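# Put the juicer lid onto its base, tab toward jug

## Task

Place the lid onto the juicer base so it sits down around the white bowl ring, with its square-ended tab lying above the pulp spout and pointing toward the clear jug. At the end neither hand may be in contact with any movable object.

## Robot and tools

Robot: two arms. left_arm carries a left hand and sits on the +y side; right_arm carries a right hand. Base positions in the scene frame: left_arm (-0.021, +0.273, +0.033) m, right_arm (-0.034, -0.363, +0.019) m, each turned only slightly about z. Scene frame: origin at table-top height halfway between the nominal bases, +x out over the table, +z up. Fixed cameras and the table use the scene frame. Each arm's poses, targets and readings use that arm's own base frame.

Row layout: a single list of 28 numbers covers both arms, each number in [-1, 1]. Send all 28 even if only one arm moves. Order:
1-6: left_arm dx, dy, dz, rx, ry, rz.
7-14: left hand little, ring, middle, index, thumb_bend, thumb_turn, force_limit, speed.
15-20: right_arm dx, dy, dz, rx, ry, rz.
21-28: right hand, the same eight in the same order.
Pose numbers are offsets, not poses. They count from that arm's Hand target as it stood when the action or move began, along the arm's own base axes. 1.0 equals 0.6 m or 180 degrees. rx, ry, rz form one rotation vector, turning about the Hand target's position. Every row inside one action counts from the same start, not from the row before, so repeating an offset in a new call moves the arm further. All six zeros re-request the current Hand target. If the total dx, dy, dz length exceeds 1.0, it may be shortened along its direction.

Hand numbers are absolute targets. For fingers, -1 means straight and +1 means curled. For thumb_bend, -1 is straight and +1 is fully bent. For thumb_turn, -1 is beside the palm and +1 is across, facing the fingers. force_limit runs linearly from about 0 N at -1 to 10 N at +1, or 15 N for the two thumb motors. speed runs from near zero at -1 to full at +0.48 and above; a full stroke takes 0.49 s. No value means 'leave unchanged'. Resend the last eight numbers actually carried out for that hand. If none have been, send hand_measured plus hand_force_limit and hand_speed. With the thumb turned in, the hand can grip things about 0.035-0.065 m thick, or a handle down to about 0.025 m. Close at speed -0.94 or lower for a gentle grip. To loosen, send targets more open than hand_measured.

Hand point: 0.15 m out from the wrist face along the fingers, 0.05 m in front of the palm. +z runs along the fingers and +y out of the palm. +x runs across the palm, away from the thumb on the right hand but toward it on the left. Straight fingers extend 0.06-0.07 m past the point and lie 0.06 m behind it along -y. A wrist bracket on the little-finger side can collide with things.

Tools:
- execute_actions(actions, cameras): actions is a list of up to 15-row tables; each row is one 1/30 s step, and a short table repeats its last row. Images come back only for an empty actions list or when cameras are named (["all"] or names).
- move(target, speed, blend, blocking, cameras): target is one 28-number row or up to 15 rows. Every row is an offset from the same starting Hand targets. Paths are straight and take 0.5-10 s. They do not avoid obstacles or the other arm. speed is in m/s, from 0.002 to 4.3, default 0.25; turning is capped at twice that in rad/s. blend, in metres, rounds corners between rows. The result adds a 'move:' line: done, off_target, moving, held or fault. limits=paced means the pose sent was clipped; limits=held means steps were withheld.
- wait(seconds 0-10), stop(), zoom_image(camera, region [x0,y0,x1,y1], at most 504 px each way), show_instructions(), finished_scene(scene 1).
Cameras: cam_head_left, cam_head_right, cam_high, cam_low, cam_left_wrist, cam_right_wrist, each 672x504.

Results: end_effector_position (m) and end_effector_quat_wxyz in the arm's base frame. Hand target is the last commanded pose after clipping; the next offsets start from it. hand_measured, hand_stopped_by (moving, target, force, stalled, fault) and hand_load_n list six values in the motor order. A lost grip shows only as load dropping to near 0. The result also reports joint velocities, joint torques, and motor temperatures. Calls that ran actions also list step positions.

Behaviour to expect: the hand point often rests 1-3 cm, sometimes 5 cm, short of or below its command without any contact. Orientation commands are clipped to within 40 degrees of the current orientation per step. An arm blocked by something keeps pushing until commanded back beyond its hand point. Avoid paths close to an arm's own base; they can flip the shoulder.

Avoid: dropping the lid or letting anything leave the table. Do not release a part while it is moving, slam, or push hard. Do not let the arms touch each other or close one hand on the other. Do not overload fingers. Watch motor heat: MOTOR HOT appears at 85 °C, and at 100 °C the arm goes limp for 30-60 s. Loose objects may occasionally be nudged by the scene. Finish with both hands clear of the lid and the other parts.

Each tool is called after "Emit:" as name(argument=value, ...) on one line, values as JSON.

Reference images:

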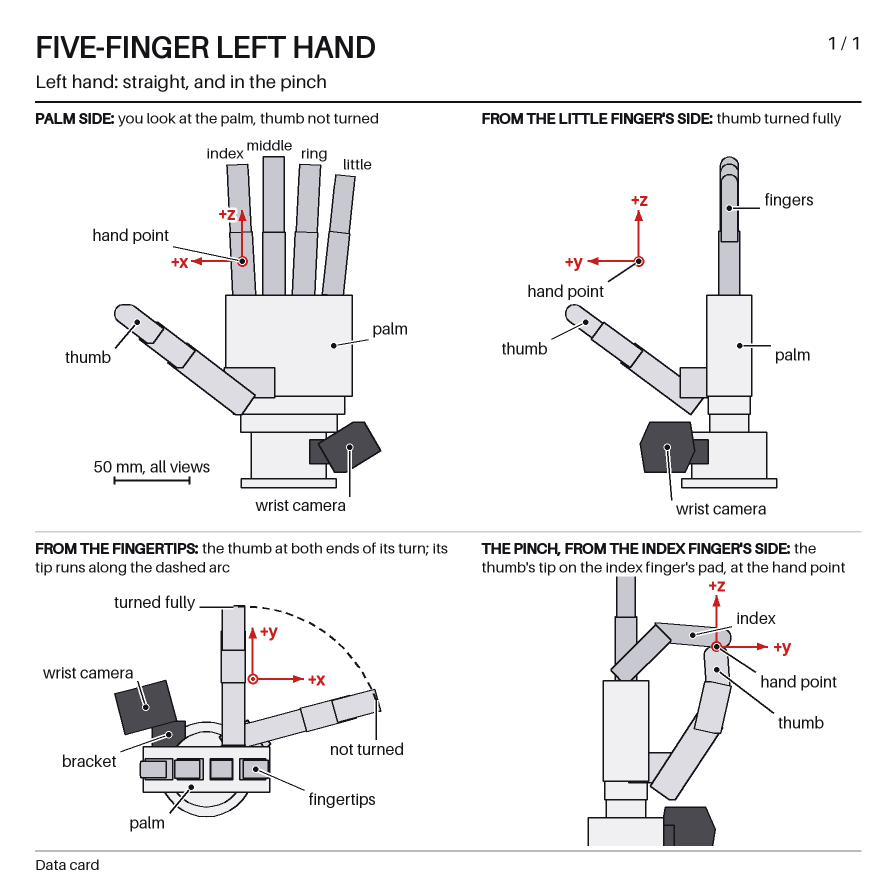

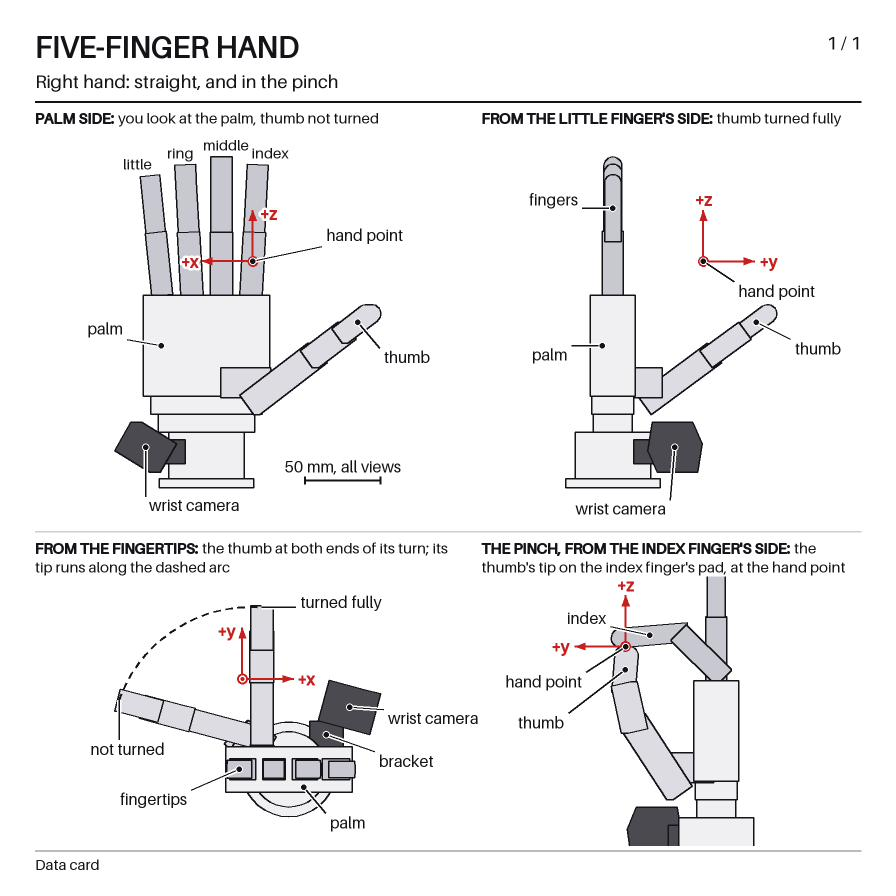

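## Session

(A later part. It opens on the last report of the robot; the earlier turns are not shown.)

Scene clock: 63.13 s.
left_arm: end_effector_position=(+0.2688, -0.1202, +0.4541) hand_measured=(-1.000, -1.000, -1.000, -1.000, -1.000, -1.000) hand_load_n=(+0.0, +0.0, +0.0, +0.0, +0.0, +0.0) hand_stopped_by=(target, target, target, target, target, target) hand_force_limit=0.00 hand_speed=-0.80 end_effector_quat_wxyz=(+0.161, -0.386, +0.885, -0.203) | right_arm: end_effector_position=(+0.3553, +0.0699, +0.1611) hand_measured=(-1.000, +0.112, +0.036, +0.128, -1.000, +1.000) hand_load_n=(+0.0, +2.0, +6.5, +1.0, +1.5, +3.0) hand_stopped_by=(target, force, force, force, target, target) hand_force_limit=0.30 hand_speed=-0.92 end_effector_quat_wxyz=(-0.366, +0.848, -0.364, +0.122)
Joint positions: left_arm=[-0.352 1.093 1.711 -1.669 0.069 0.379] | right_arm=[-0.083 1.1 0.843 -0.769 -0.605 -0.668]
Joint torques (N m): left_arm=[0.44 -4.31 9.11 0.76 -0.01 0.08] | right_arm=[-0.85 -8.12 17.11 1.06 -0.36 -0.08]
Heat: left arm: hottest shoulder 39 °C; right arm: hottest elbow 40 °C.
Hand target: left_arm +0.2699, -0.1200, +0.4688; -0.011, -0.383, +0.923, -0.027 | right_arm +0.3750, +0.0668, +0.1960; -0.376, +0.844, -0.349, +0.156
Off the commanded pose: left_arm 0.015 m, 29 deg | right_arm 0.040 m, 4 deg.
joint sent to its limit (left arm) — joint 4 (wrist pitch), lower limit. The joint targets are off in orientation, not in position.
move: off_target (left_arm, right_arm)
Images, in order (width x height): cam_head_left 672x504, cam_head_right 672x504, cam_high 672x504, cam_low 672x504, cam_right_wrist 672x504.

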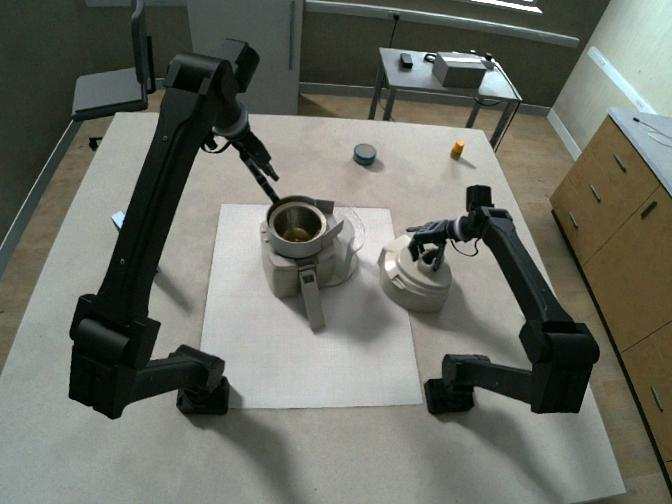

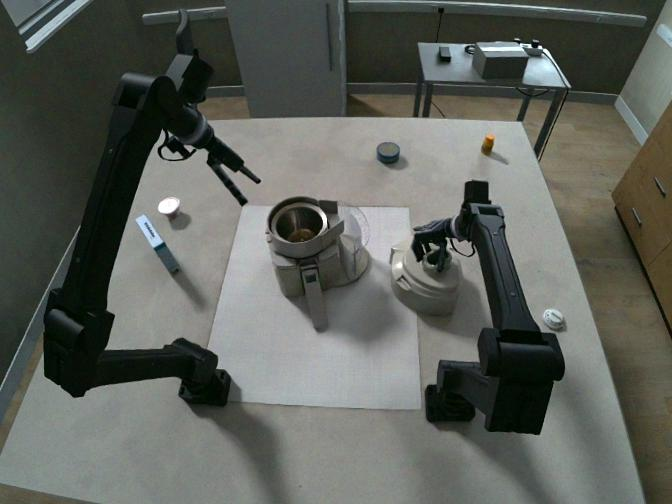

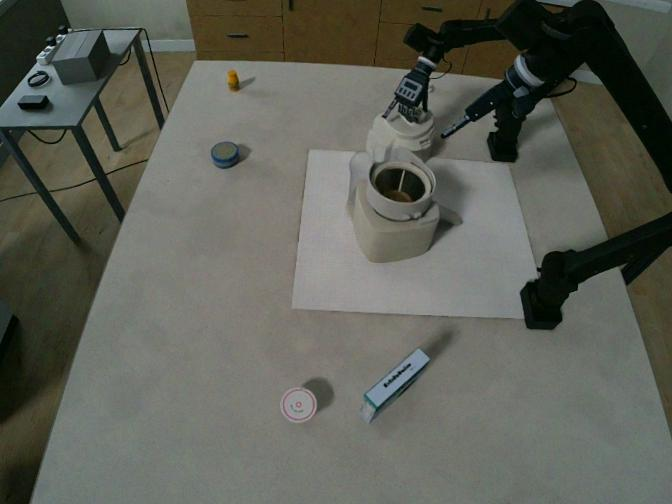

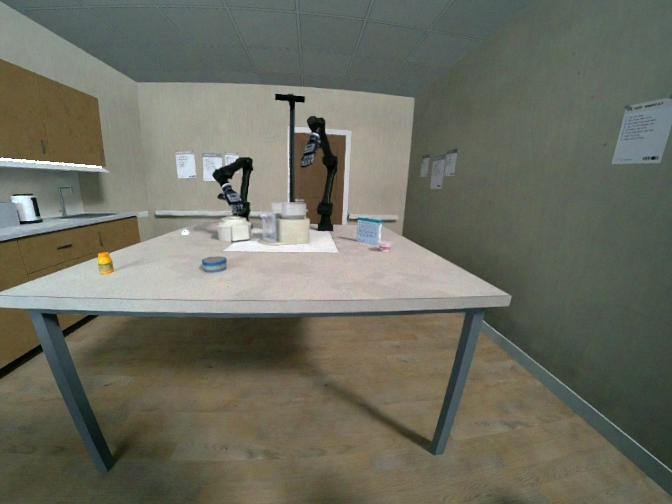

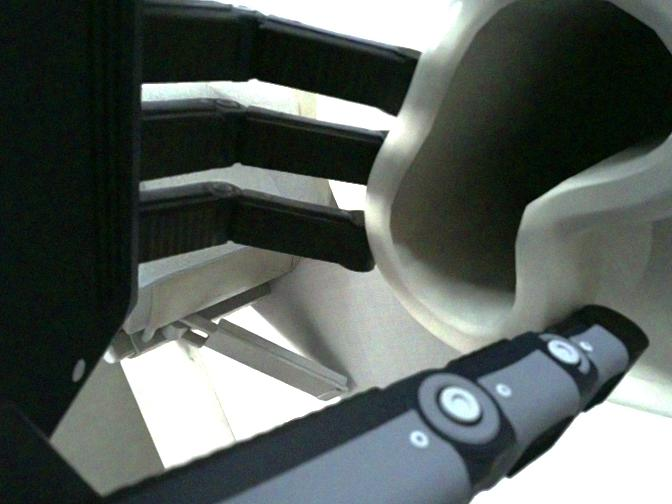

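Emit:
move(target=[[0,0,0,0,0,0,-1,-1,-1,-1,-1,-1,0,-0.8,0,0,0.05,0,0,0,-1,0.45,0.45,0.45,-1,1,0.3,-0.92]], speed=0.06, cameras=["cam_right_wrist","cam_head_left","cam_low"])

Emit:
zoom_image(camera="cam_head_left", region=[360, 200, 480, 320])

Emit:
zoom_image(camera="cam_low", region=[200, 160, 320, 260])

Scene clock: 64.33 s.
left_arm: end_effector_position=(+0.2688, -0.1202, +0.4541) hand_measured=(-1.000, -1.000, -1.000, -1.000, -1.000, -1.000) hand_load_n=(+0.0, +0.0, +0.0, +0.0, +0.0, +0.0) hand_stopped_by=(target, target, target, target, target, target) hand_force_limit=0.00 hand_speed=-0.80 end_effector_quat_wxyz=(+0.161, -0.386, +0.885, -0.203) | right_arm: end_effector_position=(+0.3621, +0.0693, +0.2002) hand_measured=(-1.000, +0.112, +0.036, +0.128, -1.000, +1.000) hand_load_n=(+0.0, +0.5, +0.0, +0.0, +0.0, +0.0) hand_stopped_by=(target, force, force, force, target, target) hand_force_limit=0.30 hand_speed=-0.92 end_effector_quat_wxyz=(-0.369, +0.847, -0.360, +0.132)
Joint positions: left_arm=[-0.352 1.093 1.711 -1.669 0.069 0.379] | right_arm=[-0.083 1.081 0.93 -0.852 -0.604 -0.668]
Joint torques (N m): left_arm=[0.67 -4.07 9.07 0.72 -0.01 0.08] | right_arm=[-0.85 -7.24 15.95 1.16 -0.39 -0.1]
Heat: left arm: hottest shoulder 39 °C; right arm: hottest elbow 40 °C.
Hand target: left_arm +0.2699, -0.1200, +0.4688; -0.011, -0.383, +0.923, -0.027 | right_arm +0.3750, +0.0668, +0.2260; -0.376, +0.844, -0.349, +0.156
Off the commanded pose: left_arm 0.015 m, 29 deg | right_arm 0.029 m, 3 deg.
joint sent to its limit (left arm) — joint 4 (wrist pitch), lower limit. The joint targets are off in orientation, not in position.
move: off_target (left_arm, right_arm)
Images, in order (width x height): cam_head_left 672x504, cam_low 672x504, cam_right_wrist 672x504.

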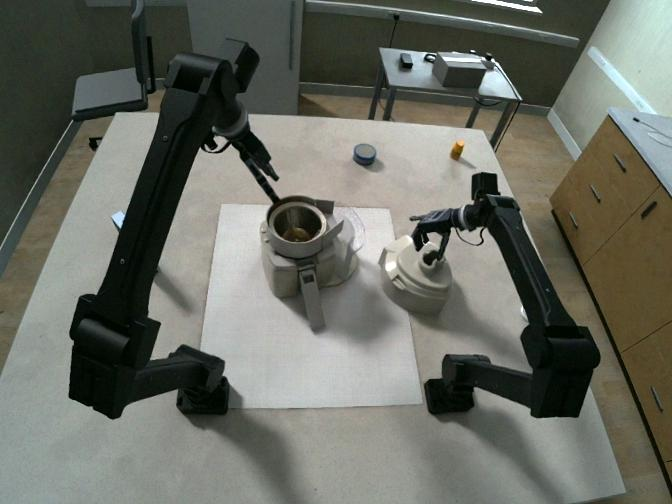

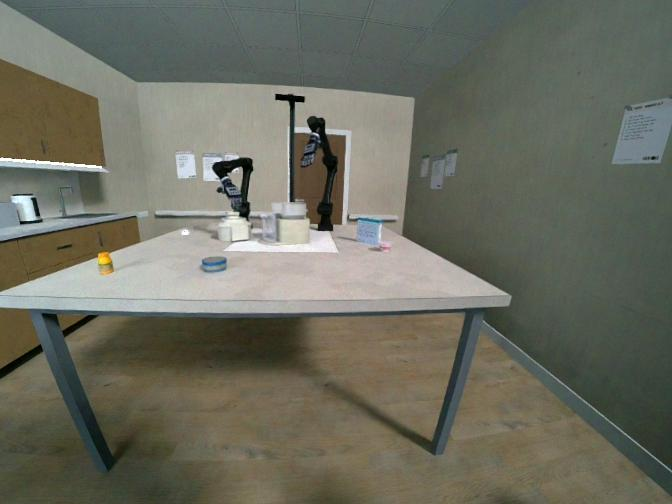

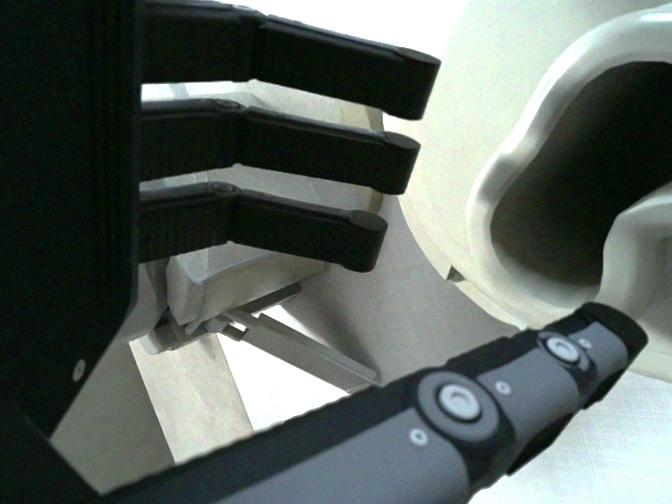

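Scaled by 4.200 from the camera's 672x504 image, which has a finer 960x720 frame.

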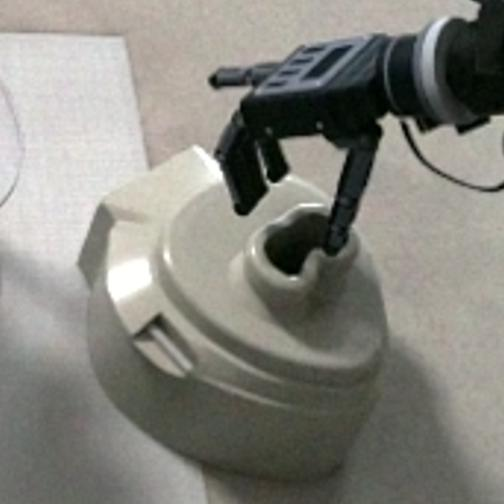

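Scaled by 4.200 from the camera's 672x504 image, which has a finer 960x720 frame.

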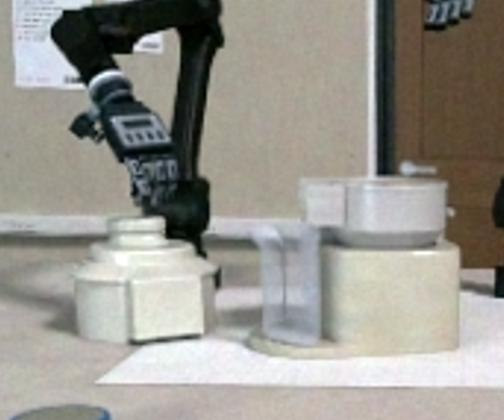

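Emit:
move(target=[[0,0,0,0,0,0,-1,-1,-1,-1,-1,-1,0,-0.8,-0.025,0,-0.02,0,0,0,-1,-0.4,-0.4,-0.4,-1,1,0.3,0],[0,0,0,0,0,0,-1,-1,-1,-1,-1,-1,0,-0.8,-0.025,0,-0.115,0,0,0,-1,-0.4,-0.4,-0.4,-1,1,0.3,0]], speed=0.08, cameras=["cam_right_wrist","cam_head_left","cam_head_right","cam_high"])

Emit:
zoom_image(camera="cam_head_left", region=[390, 200, 470, 280])

Emit:
zoom_image(camera="cam_head_right", region=[390, 200, 470, 280])

Emit:
zoom_image(camera="cam_high", region=[360, 80, 440, 160])

Scene clock: 67.77 s.
left_arm: end_effector_position=(+0.2688, -0.1202, +0.4541) hand_measured=(-1.000, -1.000, -1.000, -1.000, -1.000, -1.000) hand_load_n=(+0.0, +0.0, +0.0, +0.0, -0.5, -0.5) hand_stopped_by=(target, target, target, target, target, target) hand_force_limit=0.00 hand_speed=-0.80 end_effector_quat_wxyz=(+0.161, -0.386, +0.885, -0.203) | right_arm: end_effector_position=(+0.3542, +0.0690, +0.1611) hand_measured=(-1.000, -0.400, -0.400, -0.400, -1.000, +1.000) hand_load_n=(+0.0, +0.0, +0.0, +0.0, +0.0, +0.0) hand_stopped_by=(target, target, target, target, target, target) hand_force_limit=0.30 hand_speed=0.00 end_effector_quat_wxyz=(-0.375, +0.844, -0.353, +0.152)
Joint positions: left_arm=[-0.352 1.093 1.711 -1.669 0.069 0.379] | right_arm=[-0.086 1.051 0.796 -0.702 -0.605 -0.668]
Joint torques (N m): left_arm=[0.85 -4.37 9.02 0.73 -0.01 0.09] | right_arm=[-1.14 -4.72 11.08 2.4 -0.47 -0.12]
Heat: left arm: hottest shoulder 39 °C; right arm: hottest elbow 41 °C.
Hand target: left_arm +0.2699, -0.1200, +0.4688; -0.011, -0.383, +0.923, -0.027 | right_arm +0.3599, +0.0668, +0.1570; -0.376, +0.844, -0.349, +0.155
Off the commanded pose: left_arm 0.015 m, 29 deg | right_arm 0.007 m, 1 deg.
joint sent to its limit (left arm) — joint 4 (wrist pitch), lower limit. The joint targets are off in orientation, not in position.
move: off_target (left_arm)
Images, in order (width x height): cam_head_left 672x504, cam_head_right 672x504, cam_high 672x504, cam_right_wrist 672x504.

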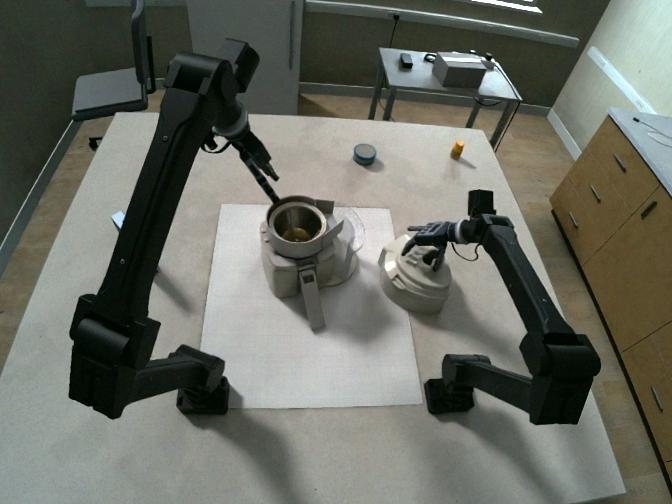

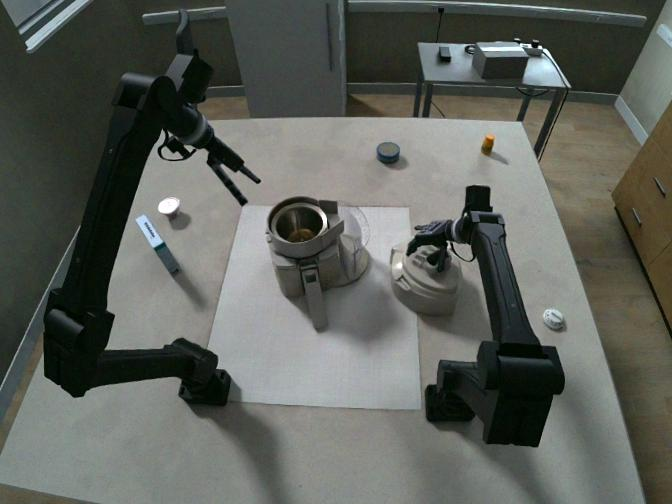

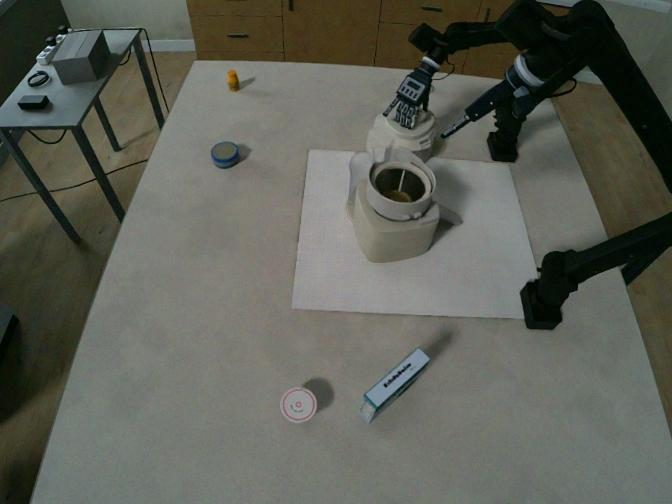

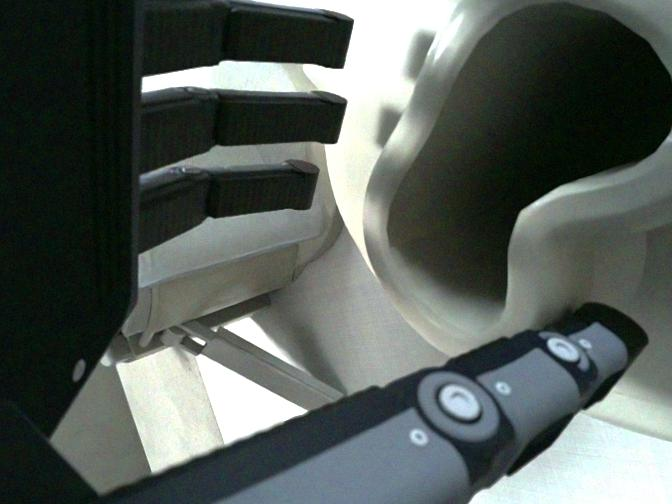

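Scaled by 6.300 from the camera's 672x504 image, which has a finer 960x720 frame.

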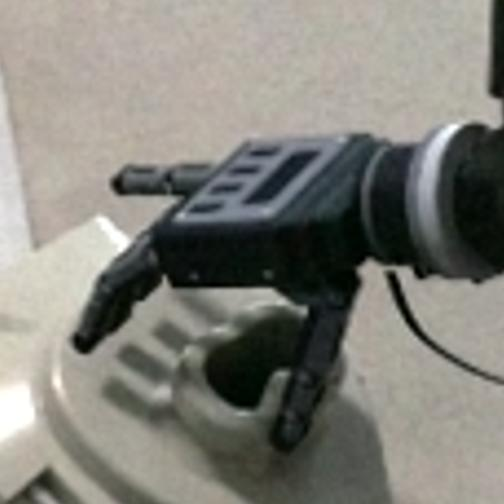

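Scaled by 6.300 from the camera's 672x504 image, which has a finer 960x720 frame.

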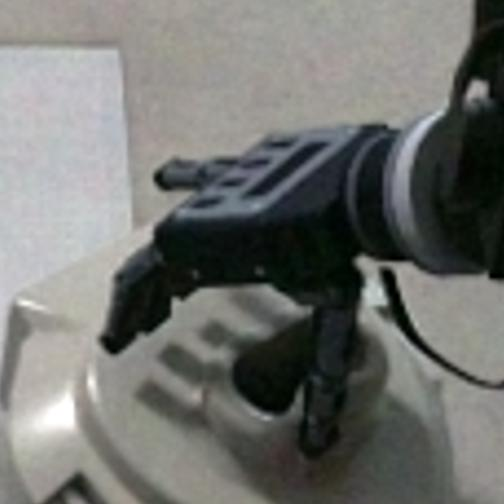

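Scaled by 6.300 from the camera's 672x504 image, which has a finer 960x720 frame.

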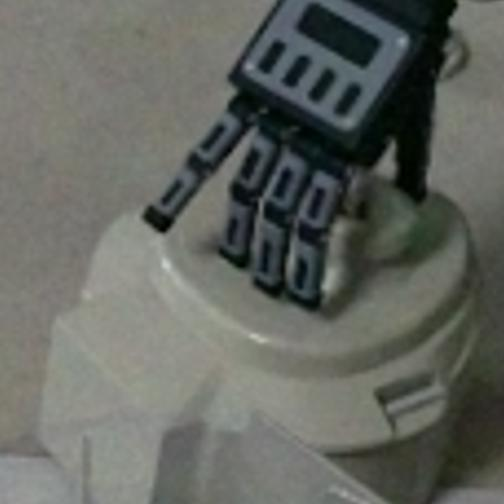

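Emit:
execute_actions(actions=[], cameras=["cam_head_left","cam_head_right","cam_right_wrist","cam_left_wrist"])

Scene clock: 68.70 s.
left_arm: end_effector_position=(+0.2688, -0.1202, +0.4541) hand_measured=(-1.000, -1.000, -1.000, -1.000, -1.000, -1.000) hand_load_n=(+0.0, +0.0, +0.0, +0.0, +0.0, +0.0) hand_stopped_by=(target, target, target, target, target, target) hand_force_limit=0.00 hand_speed=-0.80 end_effector_quat_wxyz=(+0.161, -0.386, +0.885, -0.203) | right_arm: end_effector_position=(+0.3542, +0.0690, +0.1611) hand_measured=(-1.000, -0.400, -0.400, -0.400, -1.000, +1.000) hand_load_n=(+0.0, +0.0, +0.0, +0.0, +0.5, +0.5) hand_stopped_by=(target, target, target, target, target, target) hand_force_limit=0.30 hand_speed=0.00 end_effector_quat_wxyz=(-0.375, +0.844, -0.353, +0.152)
Joint positions: left_arm=[-0.352 1.093 1.711 -1.669 0.069 0.379] | right_arm=[-0.086 1.051 0.796 -0.702 -0.605 -0.668]
Joint velocities: within noise
Joint torques (N m): left_arm=[0.73 -4.07 9.01 0.76 0 0.07] | right_arm=[-0.73 -4.48 11.03 2.33 -0.45 -0.13]
Motor temperatures (°C): left_arm=[30 39 37 37 33 33] | right_arm=[37 34 41 35 32 33]
Heat: left arm: hottest shoulder 39 °C; right arm: hottest elbow 41 °C.
Hand target: left_arm +0.2699, -0.1200, +0.4688; -0.011, -0.383, +0.923, -0.027 | right_arm +0.3599, +0.0668, +0.1570; -0.376, +0.844, -0.349, +0.155
Off the commanded pose: left_arm 0.015 m, 29 deg | right_arm 0.007 m, 1 deg.
Images, in order (width x height): cam_head_left 672x504, cam_head_right 672x504, cam_left_wrist 672x504, cam_right_wrist 672x504.

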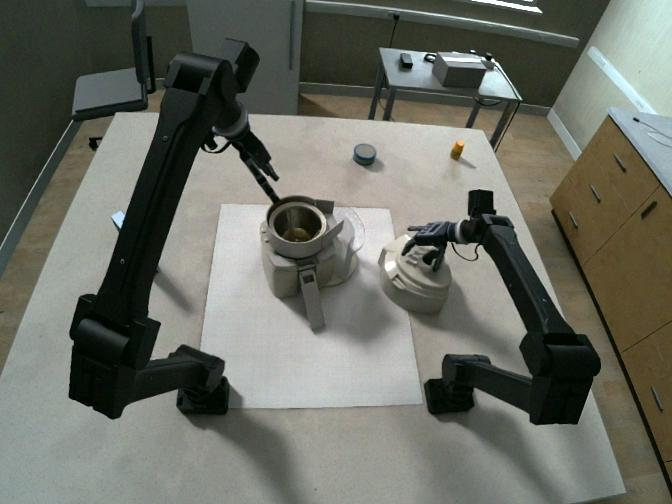

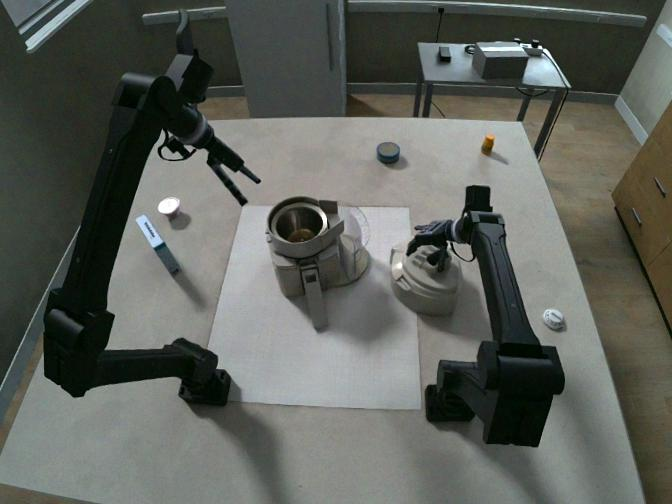

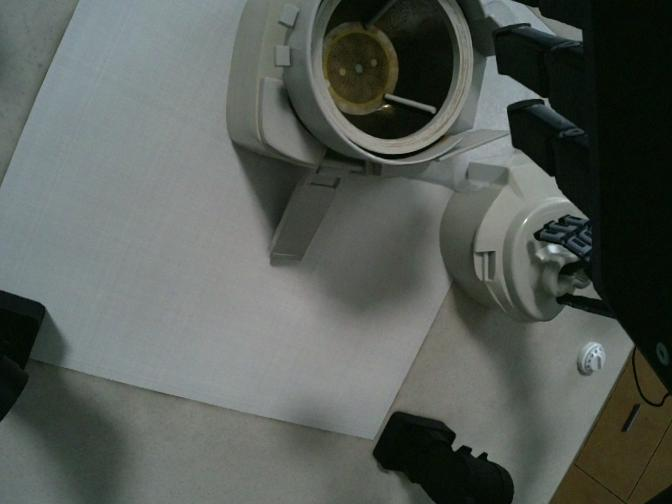

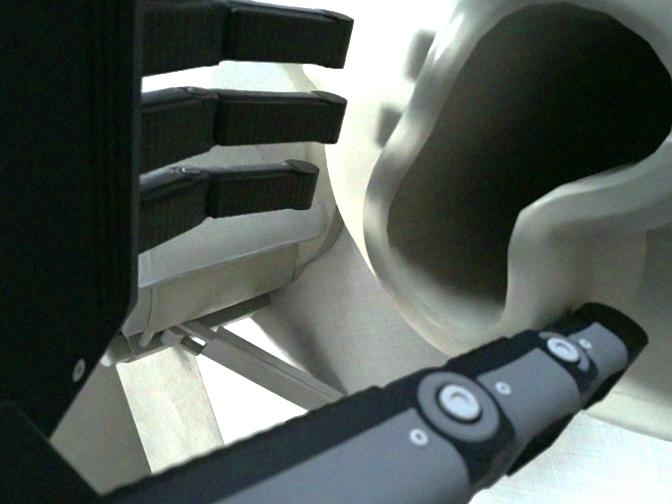

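Emit:
zoom_image(camera="cam_right_wrist", region=[250, 0, 672, 400])

Emit:
zoom_image(camera="cam_head_right", region=[370, 200, 490, 330])

Emit:
zoom_image(camera="cam_left_wrist", region=[430, 120, 672, 380])

Scaled by 1.194 from the camera's 672x504 image, which has a finer 960x720 frame.

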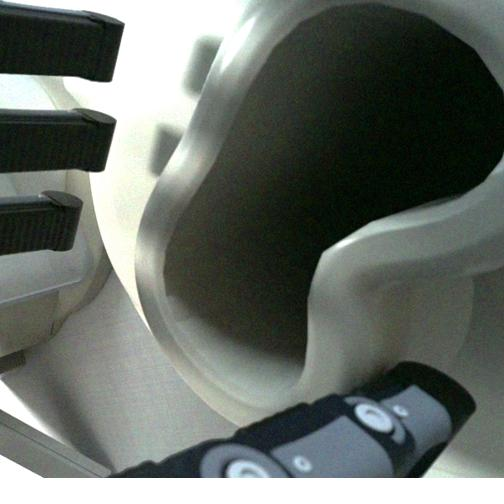

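Scaled by 3.877 from the camera's 672x504 image, which has a finer 960x720 frame.

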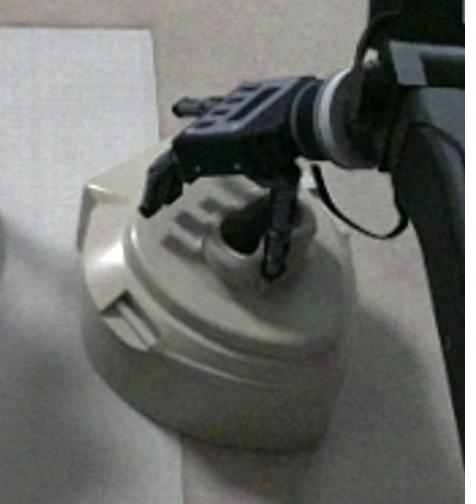

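Scaled by 1.938 from the camera's 672x504 image, which has a finer 960x720 frame.

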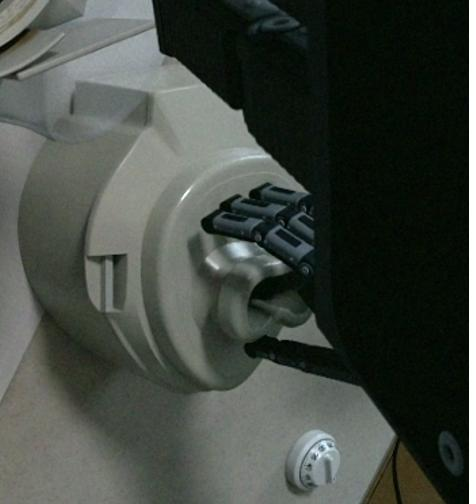

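Emit:
move(target=[0,0,0,0,0,0,-1,-1,-1,-1,-1,-1,0,-0.8,0.003,-0.0372,-0.004,0,0,0,-1,-0.4,-0.4,-0.4,-1,1,0.3,0], speed=0.1, cameras=["cam_head_right","cam_left_wrist","cam_right_wrist"])

Scene clock: 75.00 s.
left_arm: end_effector_position=(+0.2688, -0.1202, +0.4541) hand_measured=(-1.000, -1.000, -1.000, -1.000, -1.000, -1.000) hand_load_n=(+0.0, +0.0, +0.0, +0.0, +0.0, +0.0) hand_stopped_by=(target, target, target, target, target, target) hand_force_limit=0.00 hand_speed=-0.80 end_effector_quat_wxyz=(+0.161, -0.386, +0.885, -0.203) | right_arm: end_effector_position=(+0.3585, +0.0470, +0.1541) hand_measured=(-1.000, -0.400, -0.400, -0.400, -1.000, +1.000) hand_load_n=(+0.0, +0.0, +0.0, +0.0, +0.0, +0.0) hand_stopped_by=(target, target, target, target, target, target) hand_force_limit=0.30 hand_speed=0.00 end_effector_quat_wxyz=(-0.377, +0.843, -0.352, +0.157)
Joint positions: left_arm=[-0.352 1.093 1.711 -1.669 0.069 0.379] | right_arm=[-0.156 1.077 0.796 -0.706 -0.645 -0.736]
Joint torques (N m): left_arm=[0.62 -4.07 9.07 0.7 0.01 0.08] | right_arm=[-1.2 -5.01 12.1 1.21 -0.5 -0.17]
Heat: left arm: hottest shoulder 39 °C; right arm: hottest elbow 41 °C.
Hand target: left_arm +0.2699, -0.1200, +0.4688; -0.011, -0.383, +0.923, -0.027 | right_arm +0.3618, +0.0444, +0.1545; -0.376, +0.844, -0.349, +0.156
Off the commanded pose: left_arm 0.015 m, 29 deg | right_arm 0.004 m, 0 deg.
joint sent to its limit (left arm) — joint 4 (wrist pitch), lower limit. The joint targets are off in orientation, not in position.
move: off_target (left_arm)
Images, in order (width x height): cam_head_right 672x504, cam_left_wrist 672x504, cam_right_wrist 672x504.

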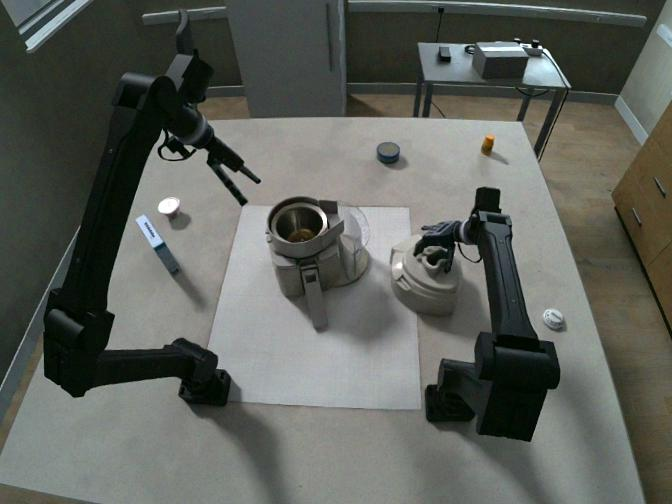

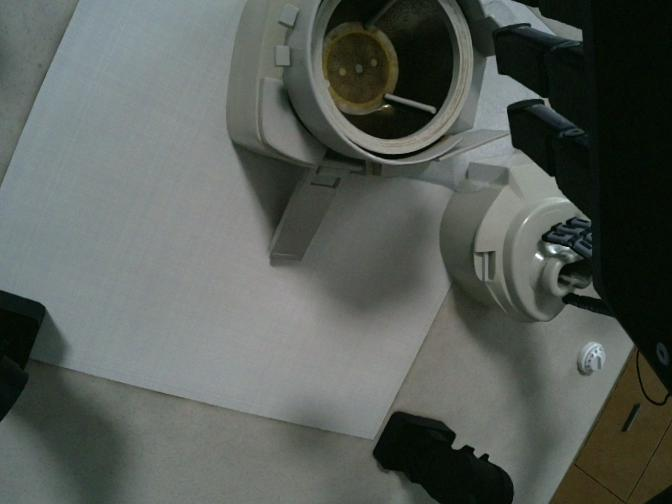

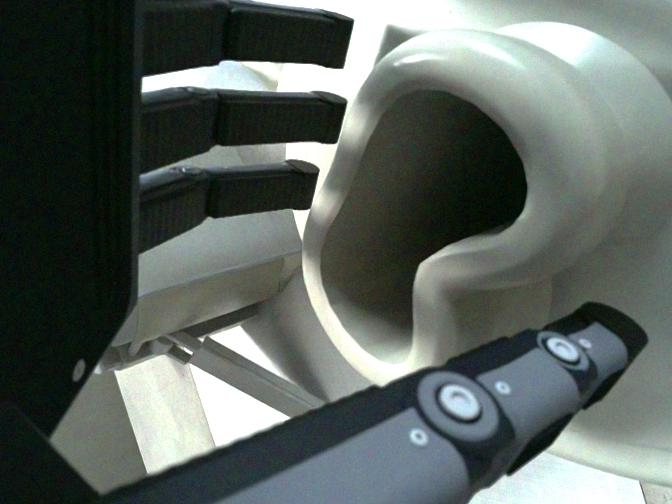

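Emit:
move(target=[0,0,0,0,0,0,-1,-1,-1,-1,-1,-1,0,-0.8,0.0007,-0.016,0,0,0,0,-1,-0.4,-0.4,-0.4,-1,1,0.3,0], speed=0.1, cameras=["cam_right_wrist"])

Scene clock: 76.70 s.
left_arm: end_effector_position=(+0.2688, -0.1202, +0.4541) hand_measured=(-1.000, -1.000, -1.000, -1.000, -1.000, -1.000) hand_load_n=(+0.0, -0.5, +0.0, +0.0, +0.0, +0.0) hand_stopped_by=(target, target, target, target, target, target) hand_force_limit=0.00 hand_speed=-0.80 end_effector_quat_wxyz=(+0.161, -0.386, +0.885, -0.203) | right_arm: end_effector_position=(+0.3560, +0.0388, +0.1506) hand_measured=(-1.000, -0.400, -0.400, -0.400, -1.000, +1.000) hand_load_n=(+0.0, +0.0, +0.0, +0.0, +0.0, +0.0) hand_stopped_by=(target, target, target, target, target, target) hand_force_limit=0.30 hand_speed=0.00 end_effector_quat_wxyz=(-0.376, +0.843, -0.352, +0.153)
Joint positions: left_arm=[-0.352 1.093 1.711 -1.669 0.069 0.379] | right_arm=[-0.184 1.085 0.796 -0.724 -0.661 -0.768]
Joint torques (N m): left_arm=[0.67 -3.96 9.05 0.8 -0.02 0.09] | right_arm=[-1.49 -5.3 12.94 1.16 -0.51 -0.14]
Heat: left arm: hottest shoulder 39 °C; right arm: hottest elbow 41 °C.
Hand target: left_arm +0.2699, -0.1200, +0.4688; -0.011, -0.383, +0.923, -0.027 | right_arm +0.3621, +0.0349, +0.1545; -0.376, +0.844, -0.349, +0.155
Off the commanded pose: left_arm 0.015 m, 29 deg | right_arm 0.008 m, 1 deg.
joint sent to its limit (left arm) — joint 4 (wrist pitch), lower limit. The joint targets are off in orientation, not in position.
move: off_target (left_arm)
Images, in order (width x height): cam_right_wrist 672x504.

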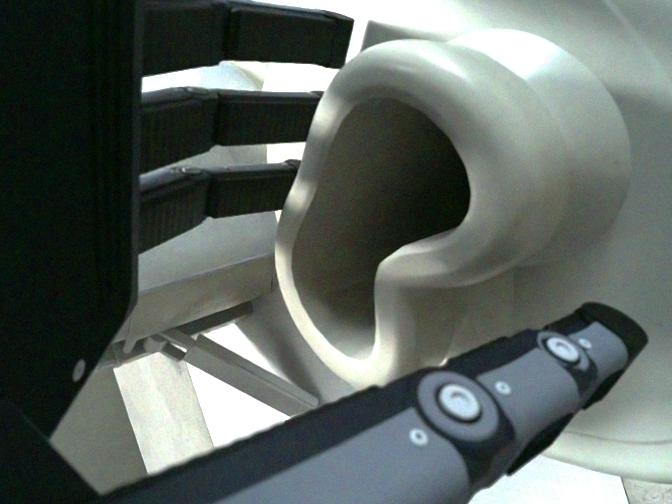

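Emit:
move(target=[0,0,0,0,0,0,-1,-1,-1,-1,-1,-1,0,-0.8,0.006,-0.012,0.003,0,0,0,-1,-0.4,-0.4,-0.4,-1,1,0.3,0], speed=0.1, cameras=["cam_right_wrist","cam_head_right"])

Scene clock: 77.77 s.
left_arm: end_effector_position=(+0.2688, -0.1202, +0.4541) hand_measured=(-1.000, -1.000, -1.000, -1.000, -1.000, -1.000) hand_load_n=(+0.0, +0.0, +0.0, +0.0, +0.0, +0.0) hand_stopped_by=(target, target, target, target, target, target) hand_force_limit=0.00 hand_speed=-0.80 end_effector_quat_wxyz=(+0.161, -0.386, +0.885, -0.203) | right_arm: end_effector_position=(+0.3548, +0.0365, +0.1495) hand_measured=(-1.000, -0.400, -0.400, -0.400, -1.000, +1.000) hand_load_n=(+0.0, +0.0, +1.5, +0.0, +0.0, +0.0) hand_stopped_by=(target, target, target, target, target, target) hand_force_limit=0.30 hand_speed=0.00 end_effector_quat_wxyz=(-0.381, +0.843, -0.350, +0.149)
Joint positions: left_arm=[-0.352 1.093 1.711 -1.669 0.069 0.379] | right_arm=[-0.198 1.092 0.796 -0.733 -0.682 -0.787]
Joint torques (N m): left_arm=[0.67 -4.25 9.05 0.76 -0.02 0.08] | right_arm=[-1.55 -4.42 14.34 0.88 -0.14 -0.19]
Heat: left arm: hottest shoulder 39 °C; right arm: hottest elbow 41 °C.
Hand target: left_arm +0.2699, -0.1200, +0.4688; -0.011, -0.383, +0.923, -0.027 | right_arm +0.3657, +0.0276, +0.1564; -0.376, +0.844, -0.349, +0.156
Off the commanded pose: left_arm 0.015 m, 29 deg | right_arm 0.016 m, 1 deg.
joint sent to its limit (left arm) — joint 4 (wrist pitch), lower limit. The joint targets are off in orientation, not in position.
move: off_target (left_arm, right_arm)
Images, in order (width x height): cam_head_right 672x504, cam_right_wrist 672x504.

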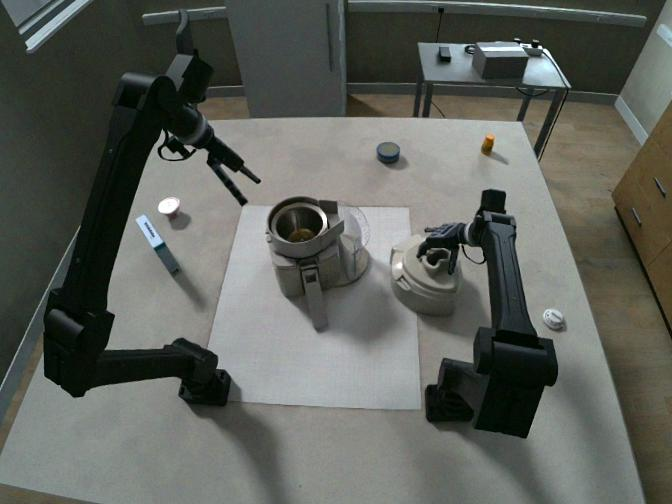

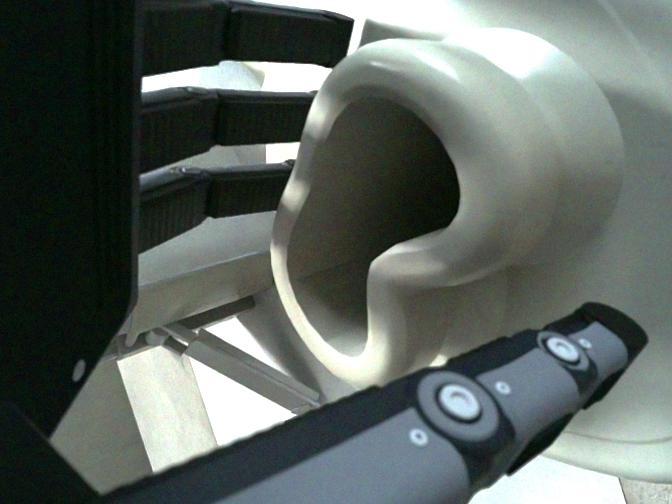

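Emit:
move(target=[0,0,0,0,0,0,-1,-1,-1,-1,-1,-1,0,-0.8,-0.004,0.002,0.016,0,0,0,-1,-0.4,-0.4,-0.4,-1,1,0.3,0], speed=0.1, cameras=["cam_right_wrist","cam_head_right"])

Emit:
zoom_image(camera="cam_head_right", region=[370, 200, 490, 330])

Scene clock: 78.70 s.
left_arm: end_effector_position=(+0.2688, -0.1202, +0.4541) hand_measured=(-1.000, -1.000, -1.000, -1.000, -1.000, -1.000) hand_load_n=(+0.0, +0.0, +0.0, +0.0, +0.0, +0.0) hand_stopped_by=(target, target, target, target, target, target) hand_force_limit=0.00 hand_speed=-0.80 end_effector_quat_wxyz=(+0.161, -0.386, +0.885, -0.203) | right_arm: end_effector_position=(+0.3506, +0.0361, +0.1507) hand_measured=(-1.000, -0.400, -0.400, -0.400, -1.000, +1.000) hand_load_n=(+0.0, +0.0, +0.5, +0.0, +0.0, +0.0) hand_stopped_by=(target, target, target, target, target, target) hand_force_limit=0.30 hand_speed=0.00 end_effector_quat_wxyz=(-0.378, +0.844, -0.354, +0.140)
Joint positions: left_arm=[-0.352 1.093 1.711 -1.669 0.069 0.379] | right_arm=[-0.2 1.092 0.804 -0.763 -0.678 -0.788]
Joint torques (N m): left_arm=[0.85 -4.01 9.14 0.75 -0.01 0.08] | right_arm=[-1.44 -5.6 14.97 0.79 -0.2 -0.17]
Heat: left arm: hottest shoulder 39 °C; right arm: hottest elbow 41 °C.
Hand target: left_arm +0.2699, -0.1200, +0.4688; -0.011, -0.383, +0.923, -0.027 | right_arm +0.3634, +0.0288, +0.1661; -0.376, +0.844, -0.349, +0.156
Off the commanded pose: left_arm 0.015 m, 29 deg | right_arm 0.021 m, 2 deg.
joint sent to its limit (left arm) — joint 4 (wrist pitch), lower limit. The joint targets are off in orientation, not in position.
move: off_target (left_arm, right_arm)
Images, in order (width x height): cam_head_right 672x504, cam_right_wrist 672x504.

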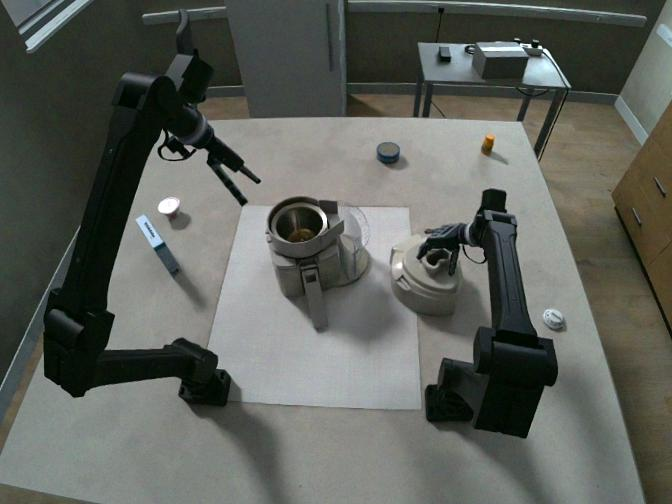

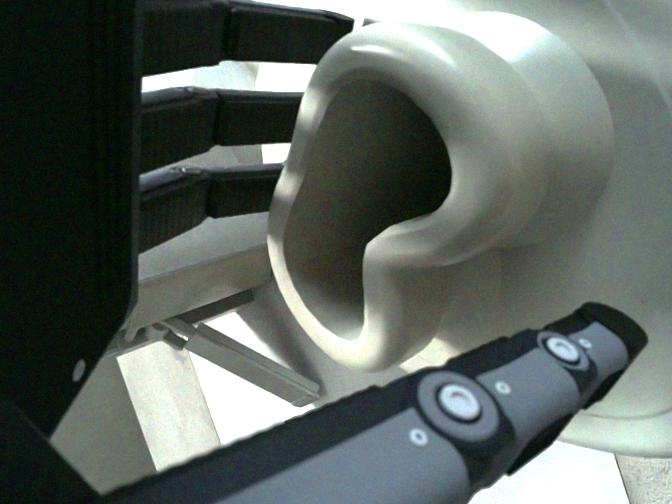

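Scaled by 3.877 from the camera's 672x504 image, which has a finer 960x720 frame.

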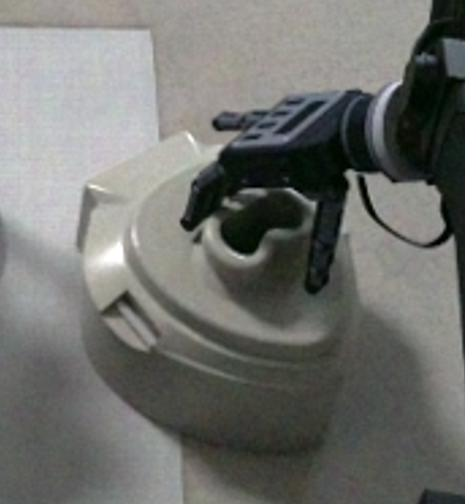

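Emit:
move(target=[0,0,0,0,0,0,-1,-1,-1,-1,-1,-1,0,-0.8,0.008,-0.014,0.012,0,0,0,-1,-0.4,-0.4,-0.4,-1,1,0.3,0], speed=0.1, cameras=["cam_right_wrist"])

Scene clock: 80.50 s.
left_arm: end_effector_position=(+0.2688, -0.1202, +0.4541) hand_measured=(-1.000, -1.000, -1.000, -1.000, -1.000, -1.000) hand_load_n=(+0.0, +0.0, +0.0, +0.0, +0.0, +0.0) hand_stopped_by=(target, target, target, target, target, target) hand_force_limit=0.00 hand_speed=-0.80 end_effector_quat_wxyz=(+0.161, -0.386, +0.885, -0.203) | right_arm: end_effector_position=(+0.3514, +0.0271, +0.1563) hand_measured=(-1.000, -0.400, -0.400, -0.400, -1.000, +1.000) hand_load_n=(+0.0, +0.0, +0.0, +0.0, +0.0, +0.0) hand_stopped_by=(target, target, target, target, target, target) hand_force_limit=0.30 hand_speed=0.00 end_effector_quat_wxyz=(-0.374, +0.844, -0.358, +0.139)
Joint positions: left_arm=[-0.352 1.093 1.711 -1.669 0.069 0.379] | right_arm=[-0.224 1.098 0.828 -0.801 -0.681 -0.812]
Joint torques (N m): left_arm=[0.62 -4.31 9.13 0.76 0.01 0.08] | right_arm=[-1.2 -5.19 15.62 1.09 -0.53 -0.18]
Heat: left arm: hottest shoulder 39 °C; right arm: hottest elbow 41 °C.
Hand target: left_arm +0.2699, -0.1200, +0.4688; -0.011, -0.383, +0.923, -0.027 | right_arm +0.3681, +0.0205, +0.1731; -0.376, +0.844, -0.349, +0.155
Off the commanded pose: left_arm 0.015 m, 29 deg | right_arm 0.025 m, 2 deg.
joint sent to its limit (left arm) — joint 4 (wrist pitch), lower limit. The joint targets are off in orientation, not in position.
move: off_target (left_arm, right_arm)
Images, in order (width x height): cam_right_wrist 672x504.

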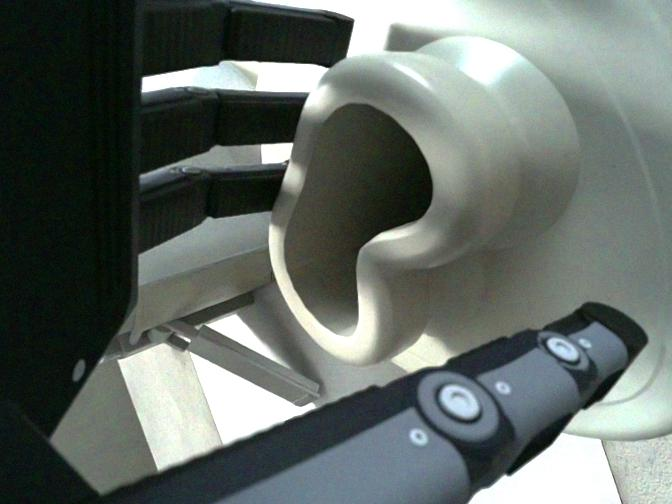

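Emit:
move(target=[0,0,0,0,0,0,-1,-1,-1,-1,-1,-1,0,-0.8,0.016,0.0045,0,0,0,0,-1,-0.4,-0.4,-0.4,-1,1,0.3,0], speed=0.1, cameras=["cam_right_wrist"])

Scene clock: 81.87 s.
left_arm: end_effector_position=(+0.2688, -0.1202, +0.4541) hand_measured=(-1.000, -1.000, -1.000, -1.000, -1.000, -1.000) hand_load_n=(+0.0, +0.0, +0.0, +0.0, +0.0, +0.0) hand_stopped_by=(target, target, target, target, target, target) hand_force_limit=0.00 hand_speed=-0.80 end_effector_quat_wxyz=(+0.161, -0.386, +0.885, -0.203) | right_arm: end_effector_position=(+0.3570, +0.0258, +0.1551) hand_measured=(-1.000, -0.400, -0.400, -0.400, -1.000, +1.000) hand_load_n=(+0.0, +0.0, +0.0, +0.0, +0.0, +0.0) hand_stopped_by=(target, target, target, target, target, target) hand_force_limit=0.30 hand_speed=0.00 end_effector_quat_wxyz=(-0.373, +0.845, -0.360, +0.136)
Joint positions: left_arm=[-0.352 1.093 1.711 -1.669 0.069 0.379] | right_arm=[-0.224 1.122 0.843 -0.801 -0.681 -0.812]
Joint torques (N m): left_arm=[0.73 -4.25 9.06 0.75 -0.01 0.08] | right_arm=[0.21 -5.25 15.73 1.76 -0.34 -0.02]
Heat: left arm: hottest shoulder 39 °C; right arm: hottest elbow 41 °C.
Hand target: left_arm +0.2699, -0.1200, +0.4688; -0.011, -0.383, +0.923, -0.027 | right_arm +0.3778, +0.0232, +0.1733; -0.376, +0.844, -0.349, +0.156
Off the commanded pose: left_arm 0.015 m, 29 deg | right_arm 0.028 m, 3 deg.
joint sent to its limit (left arm) — joint 4 (wrist pitch), lower limit. The joint targets are off in orientation, not in position.
move: off_target (left_arm, right_arm)
Images, in order (width x height): cam_right_wrist 672x504.

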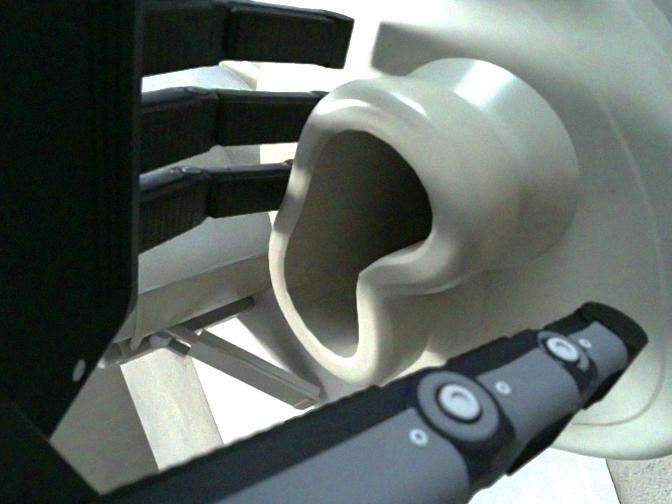

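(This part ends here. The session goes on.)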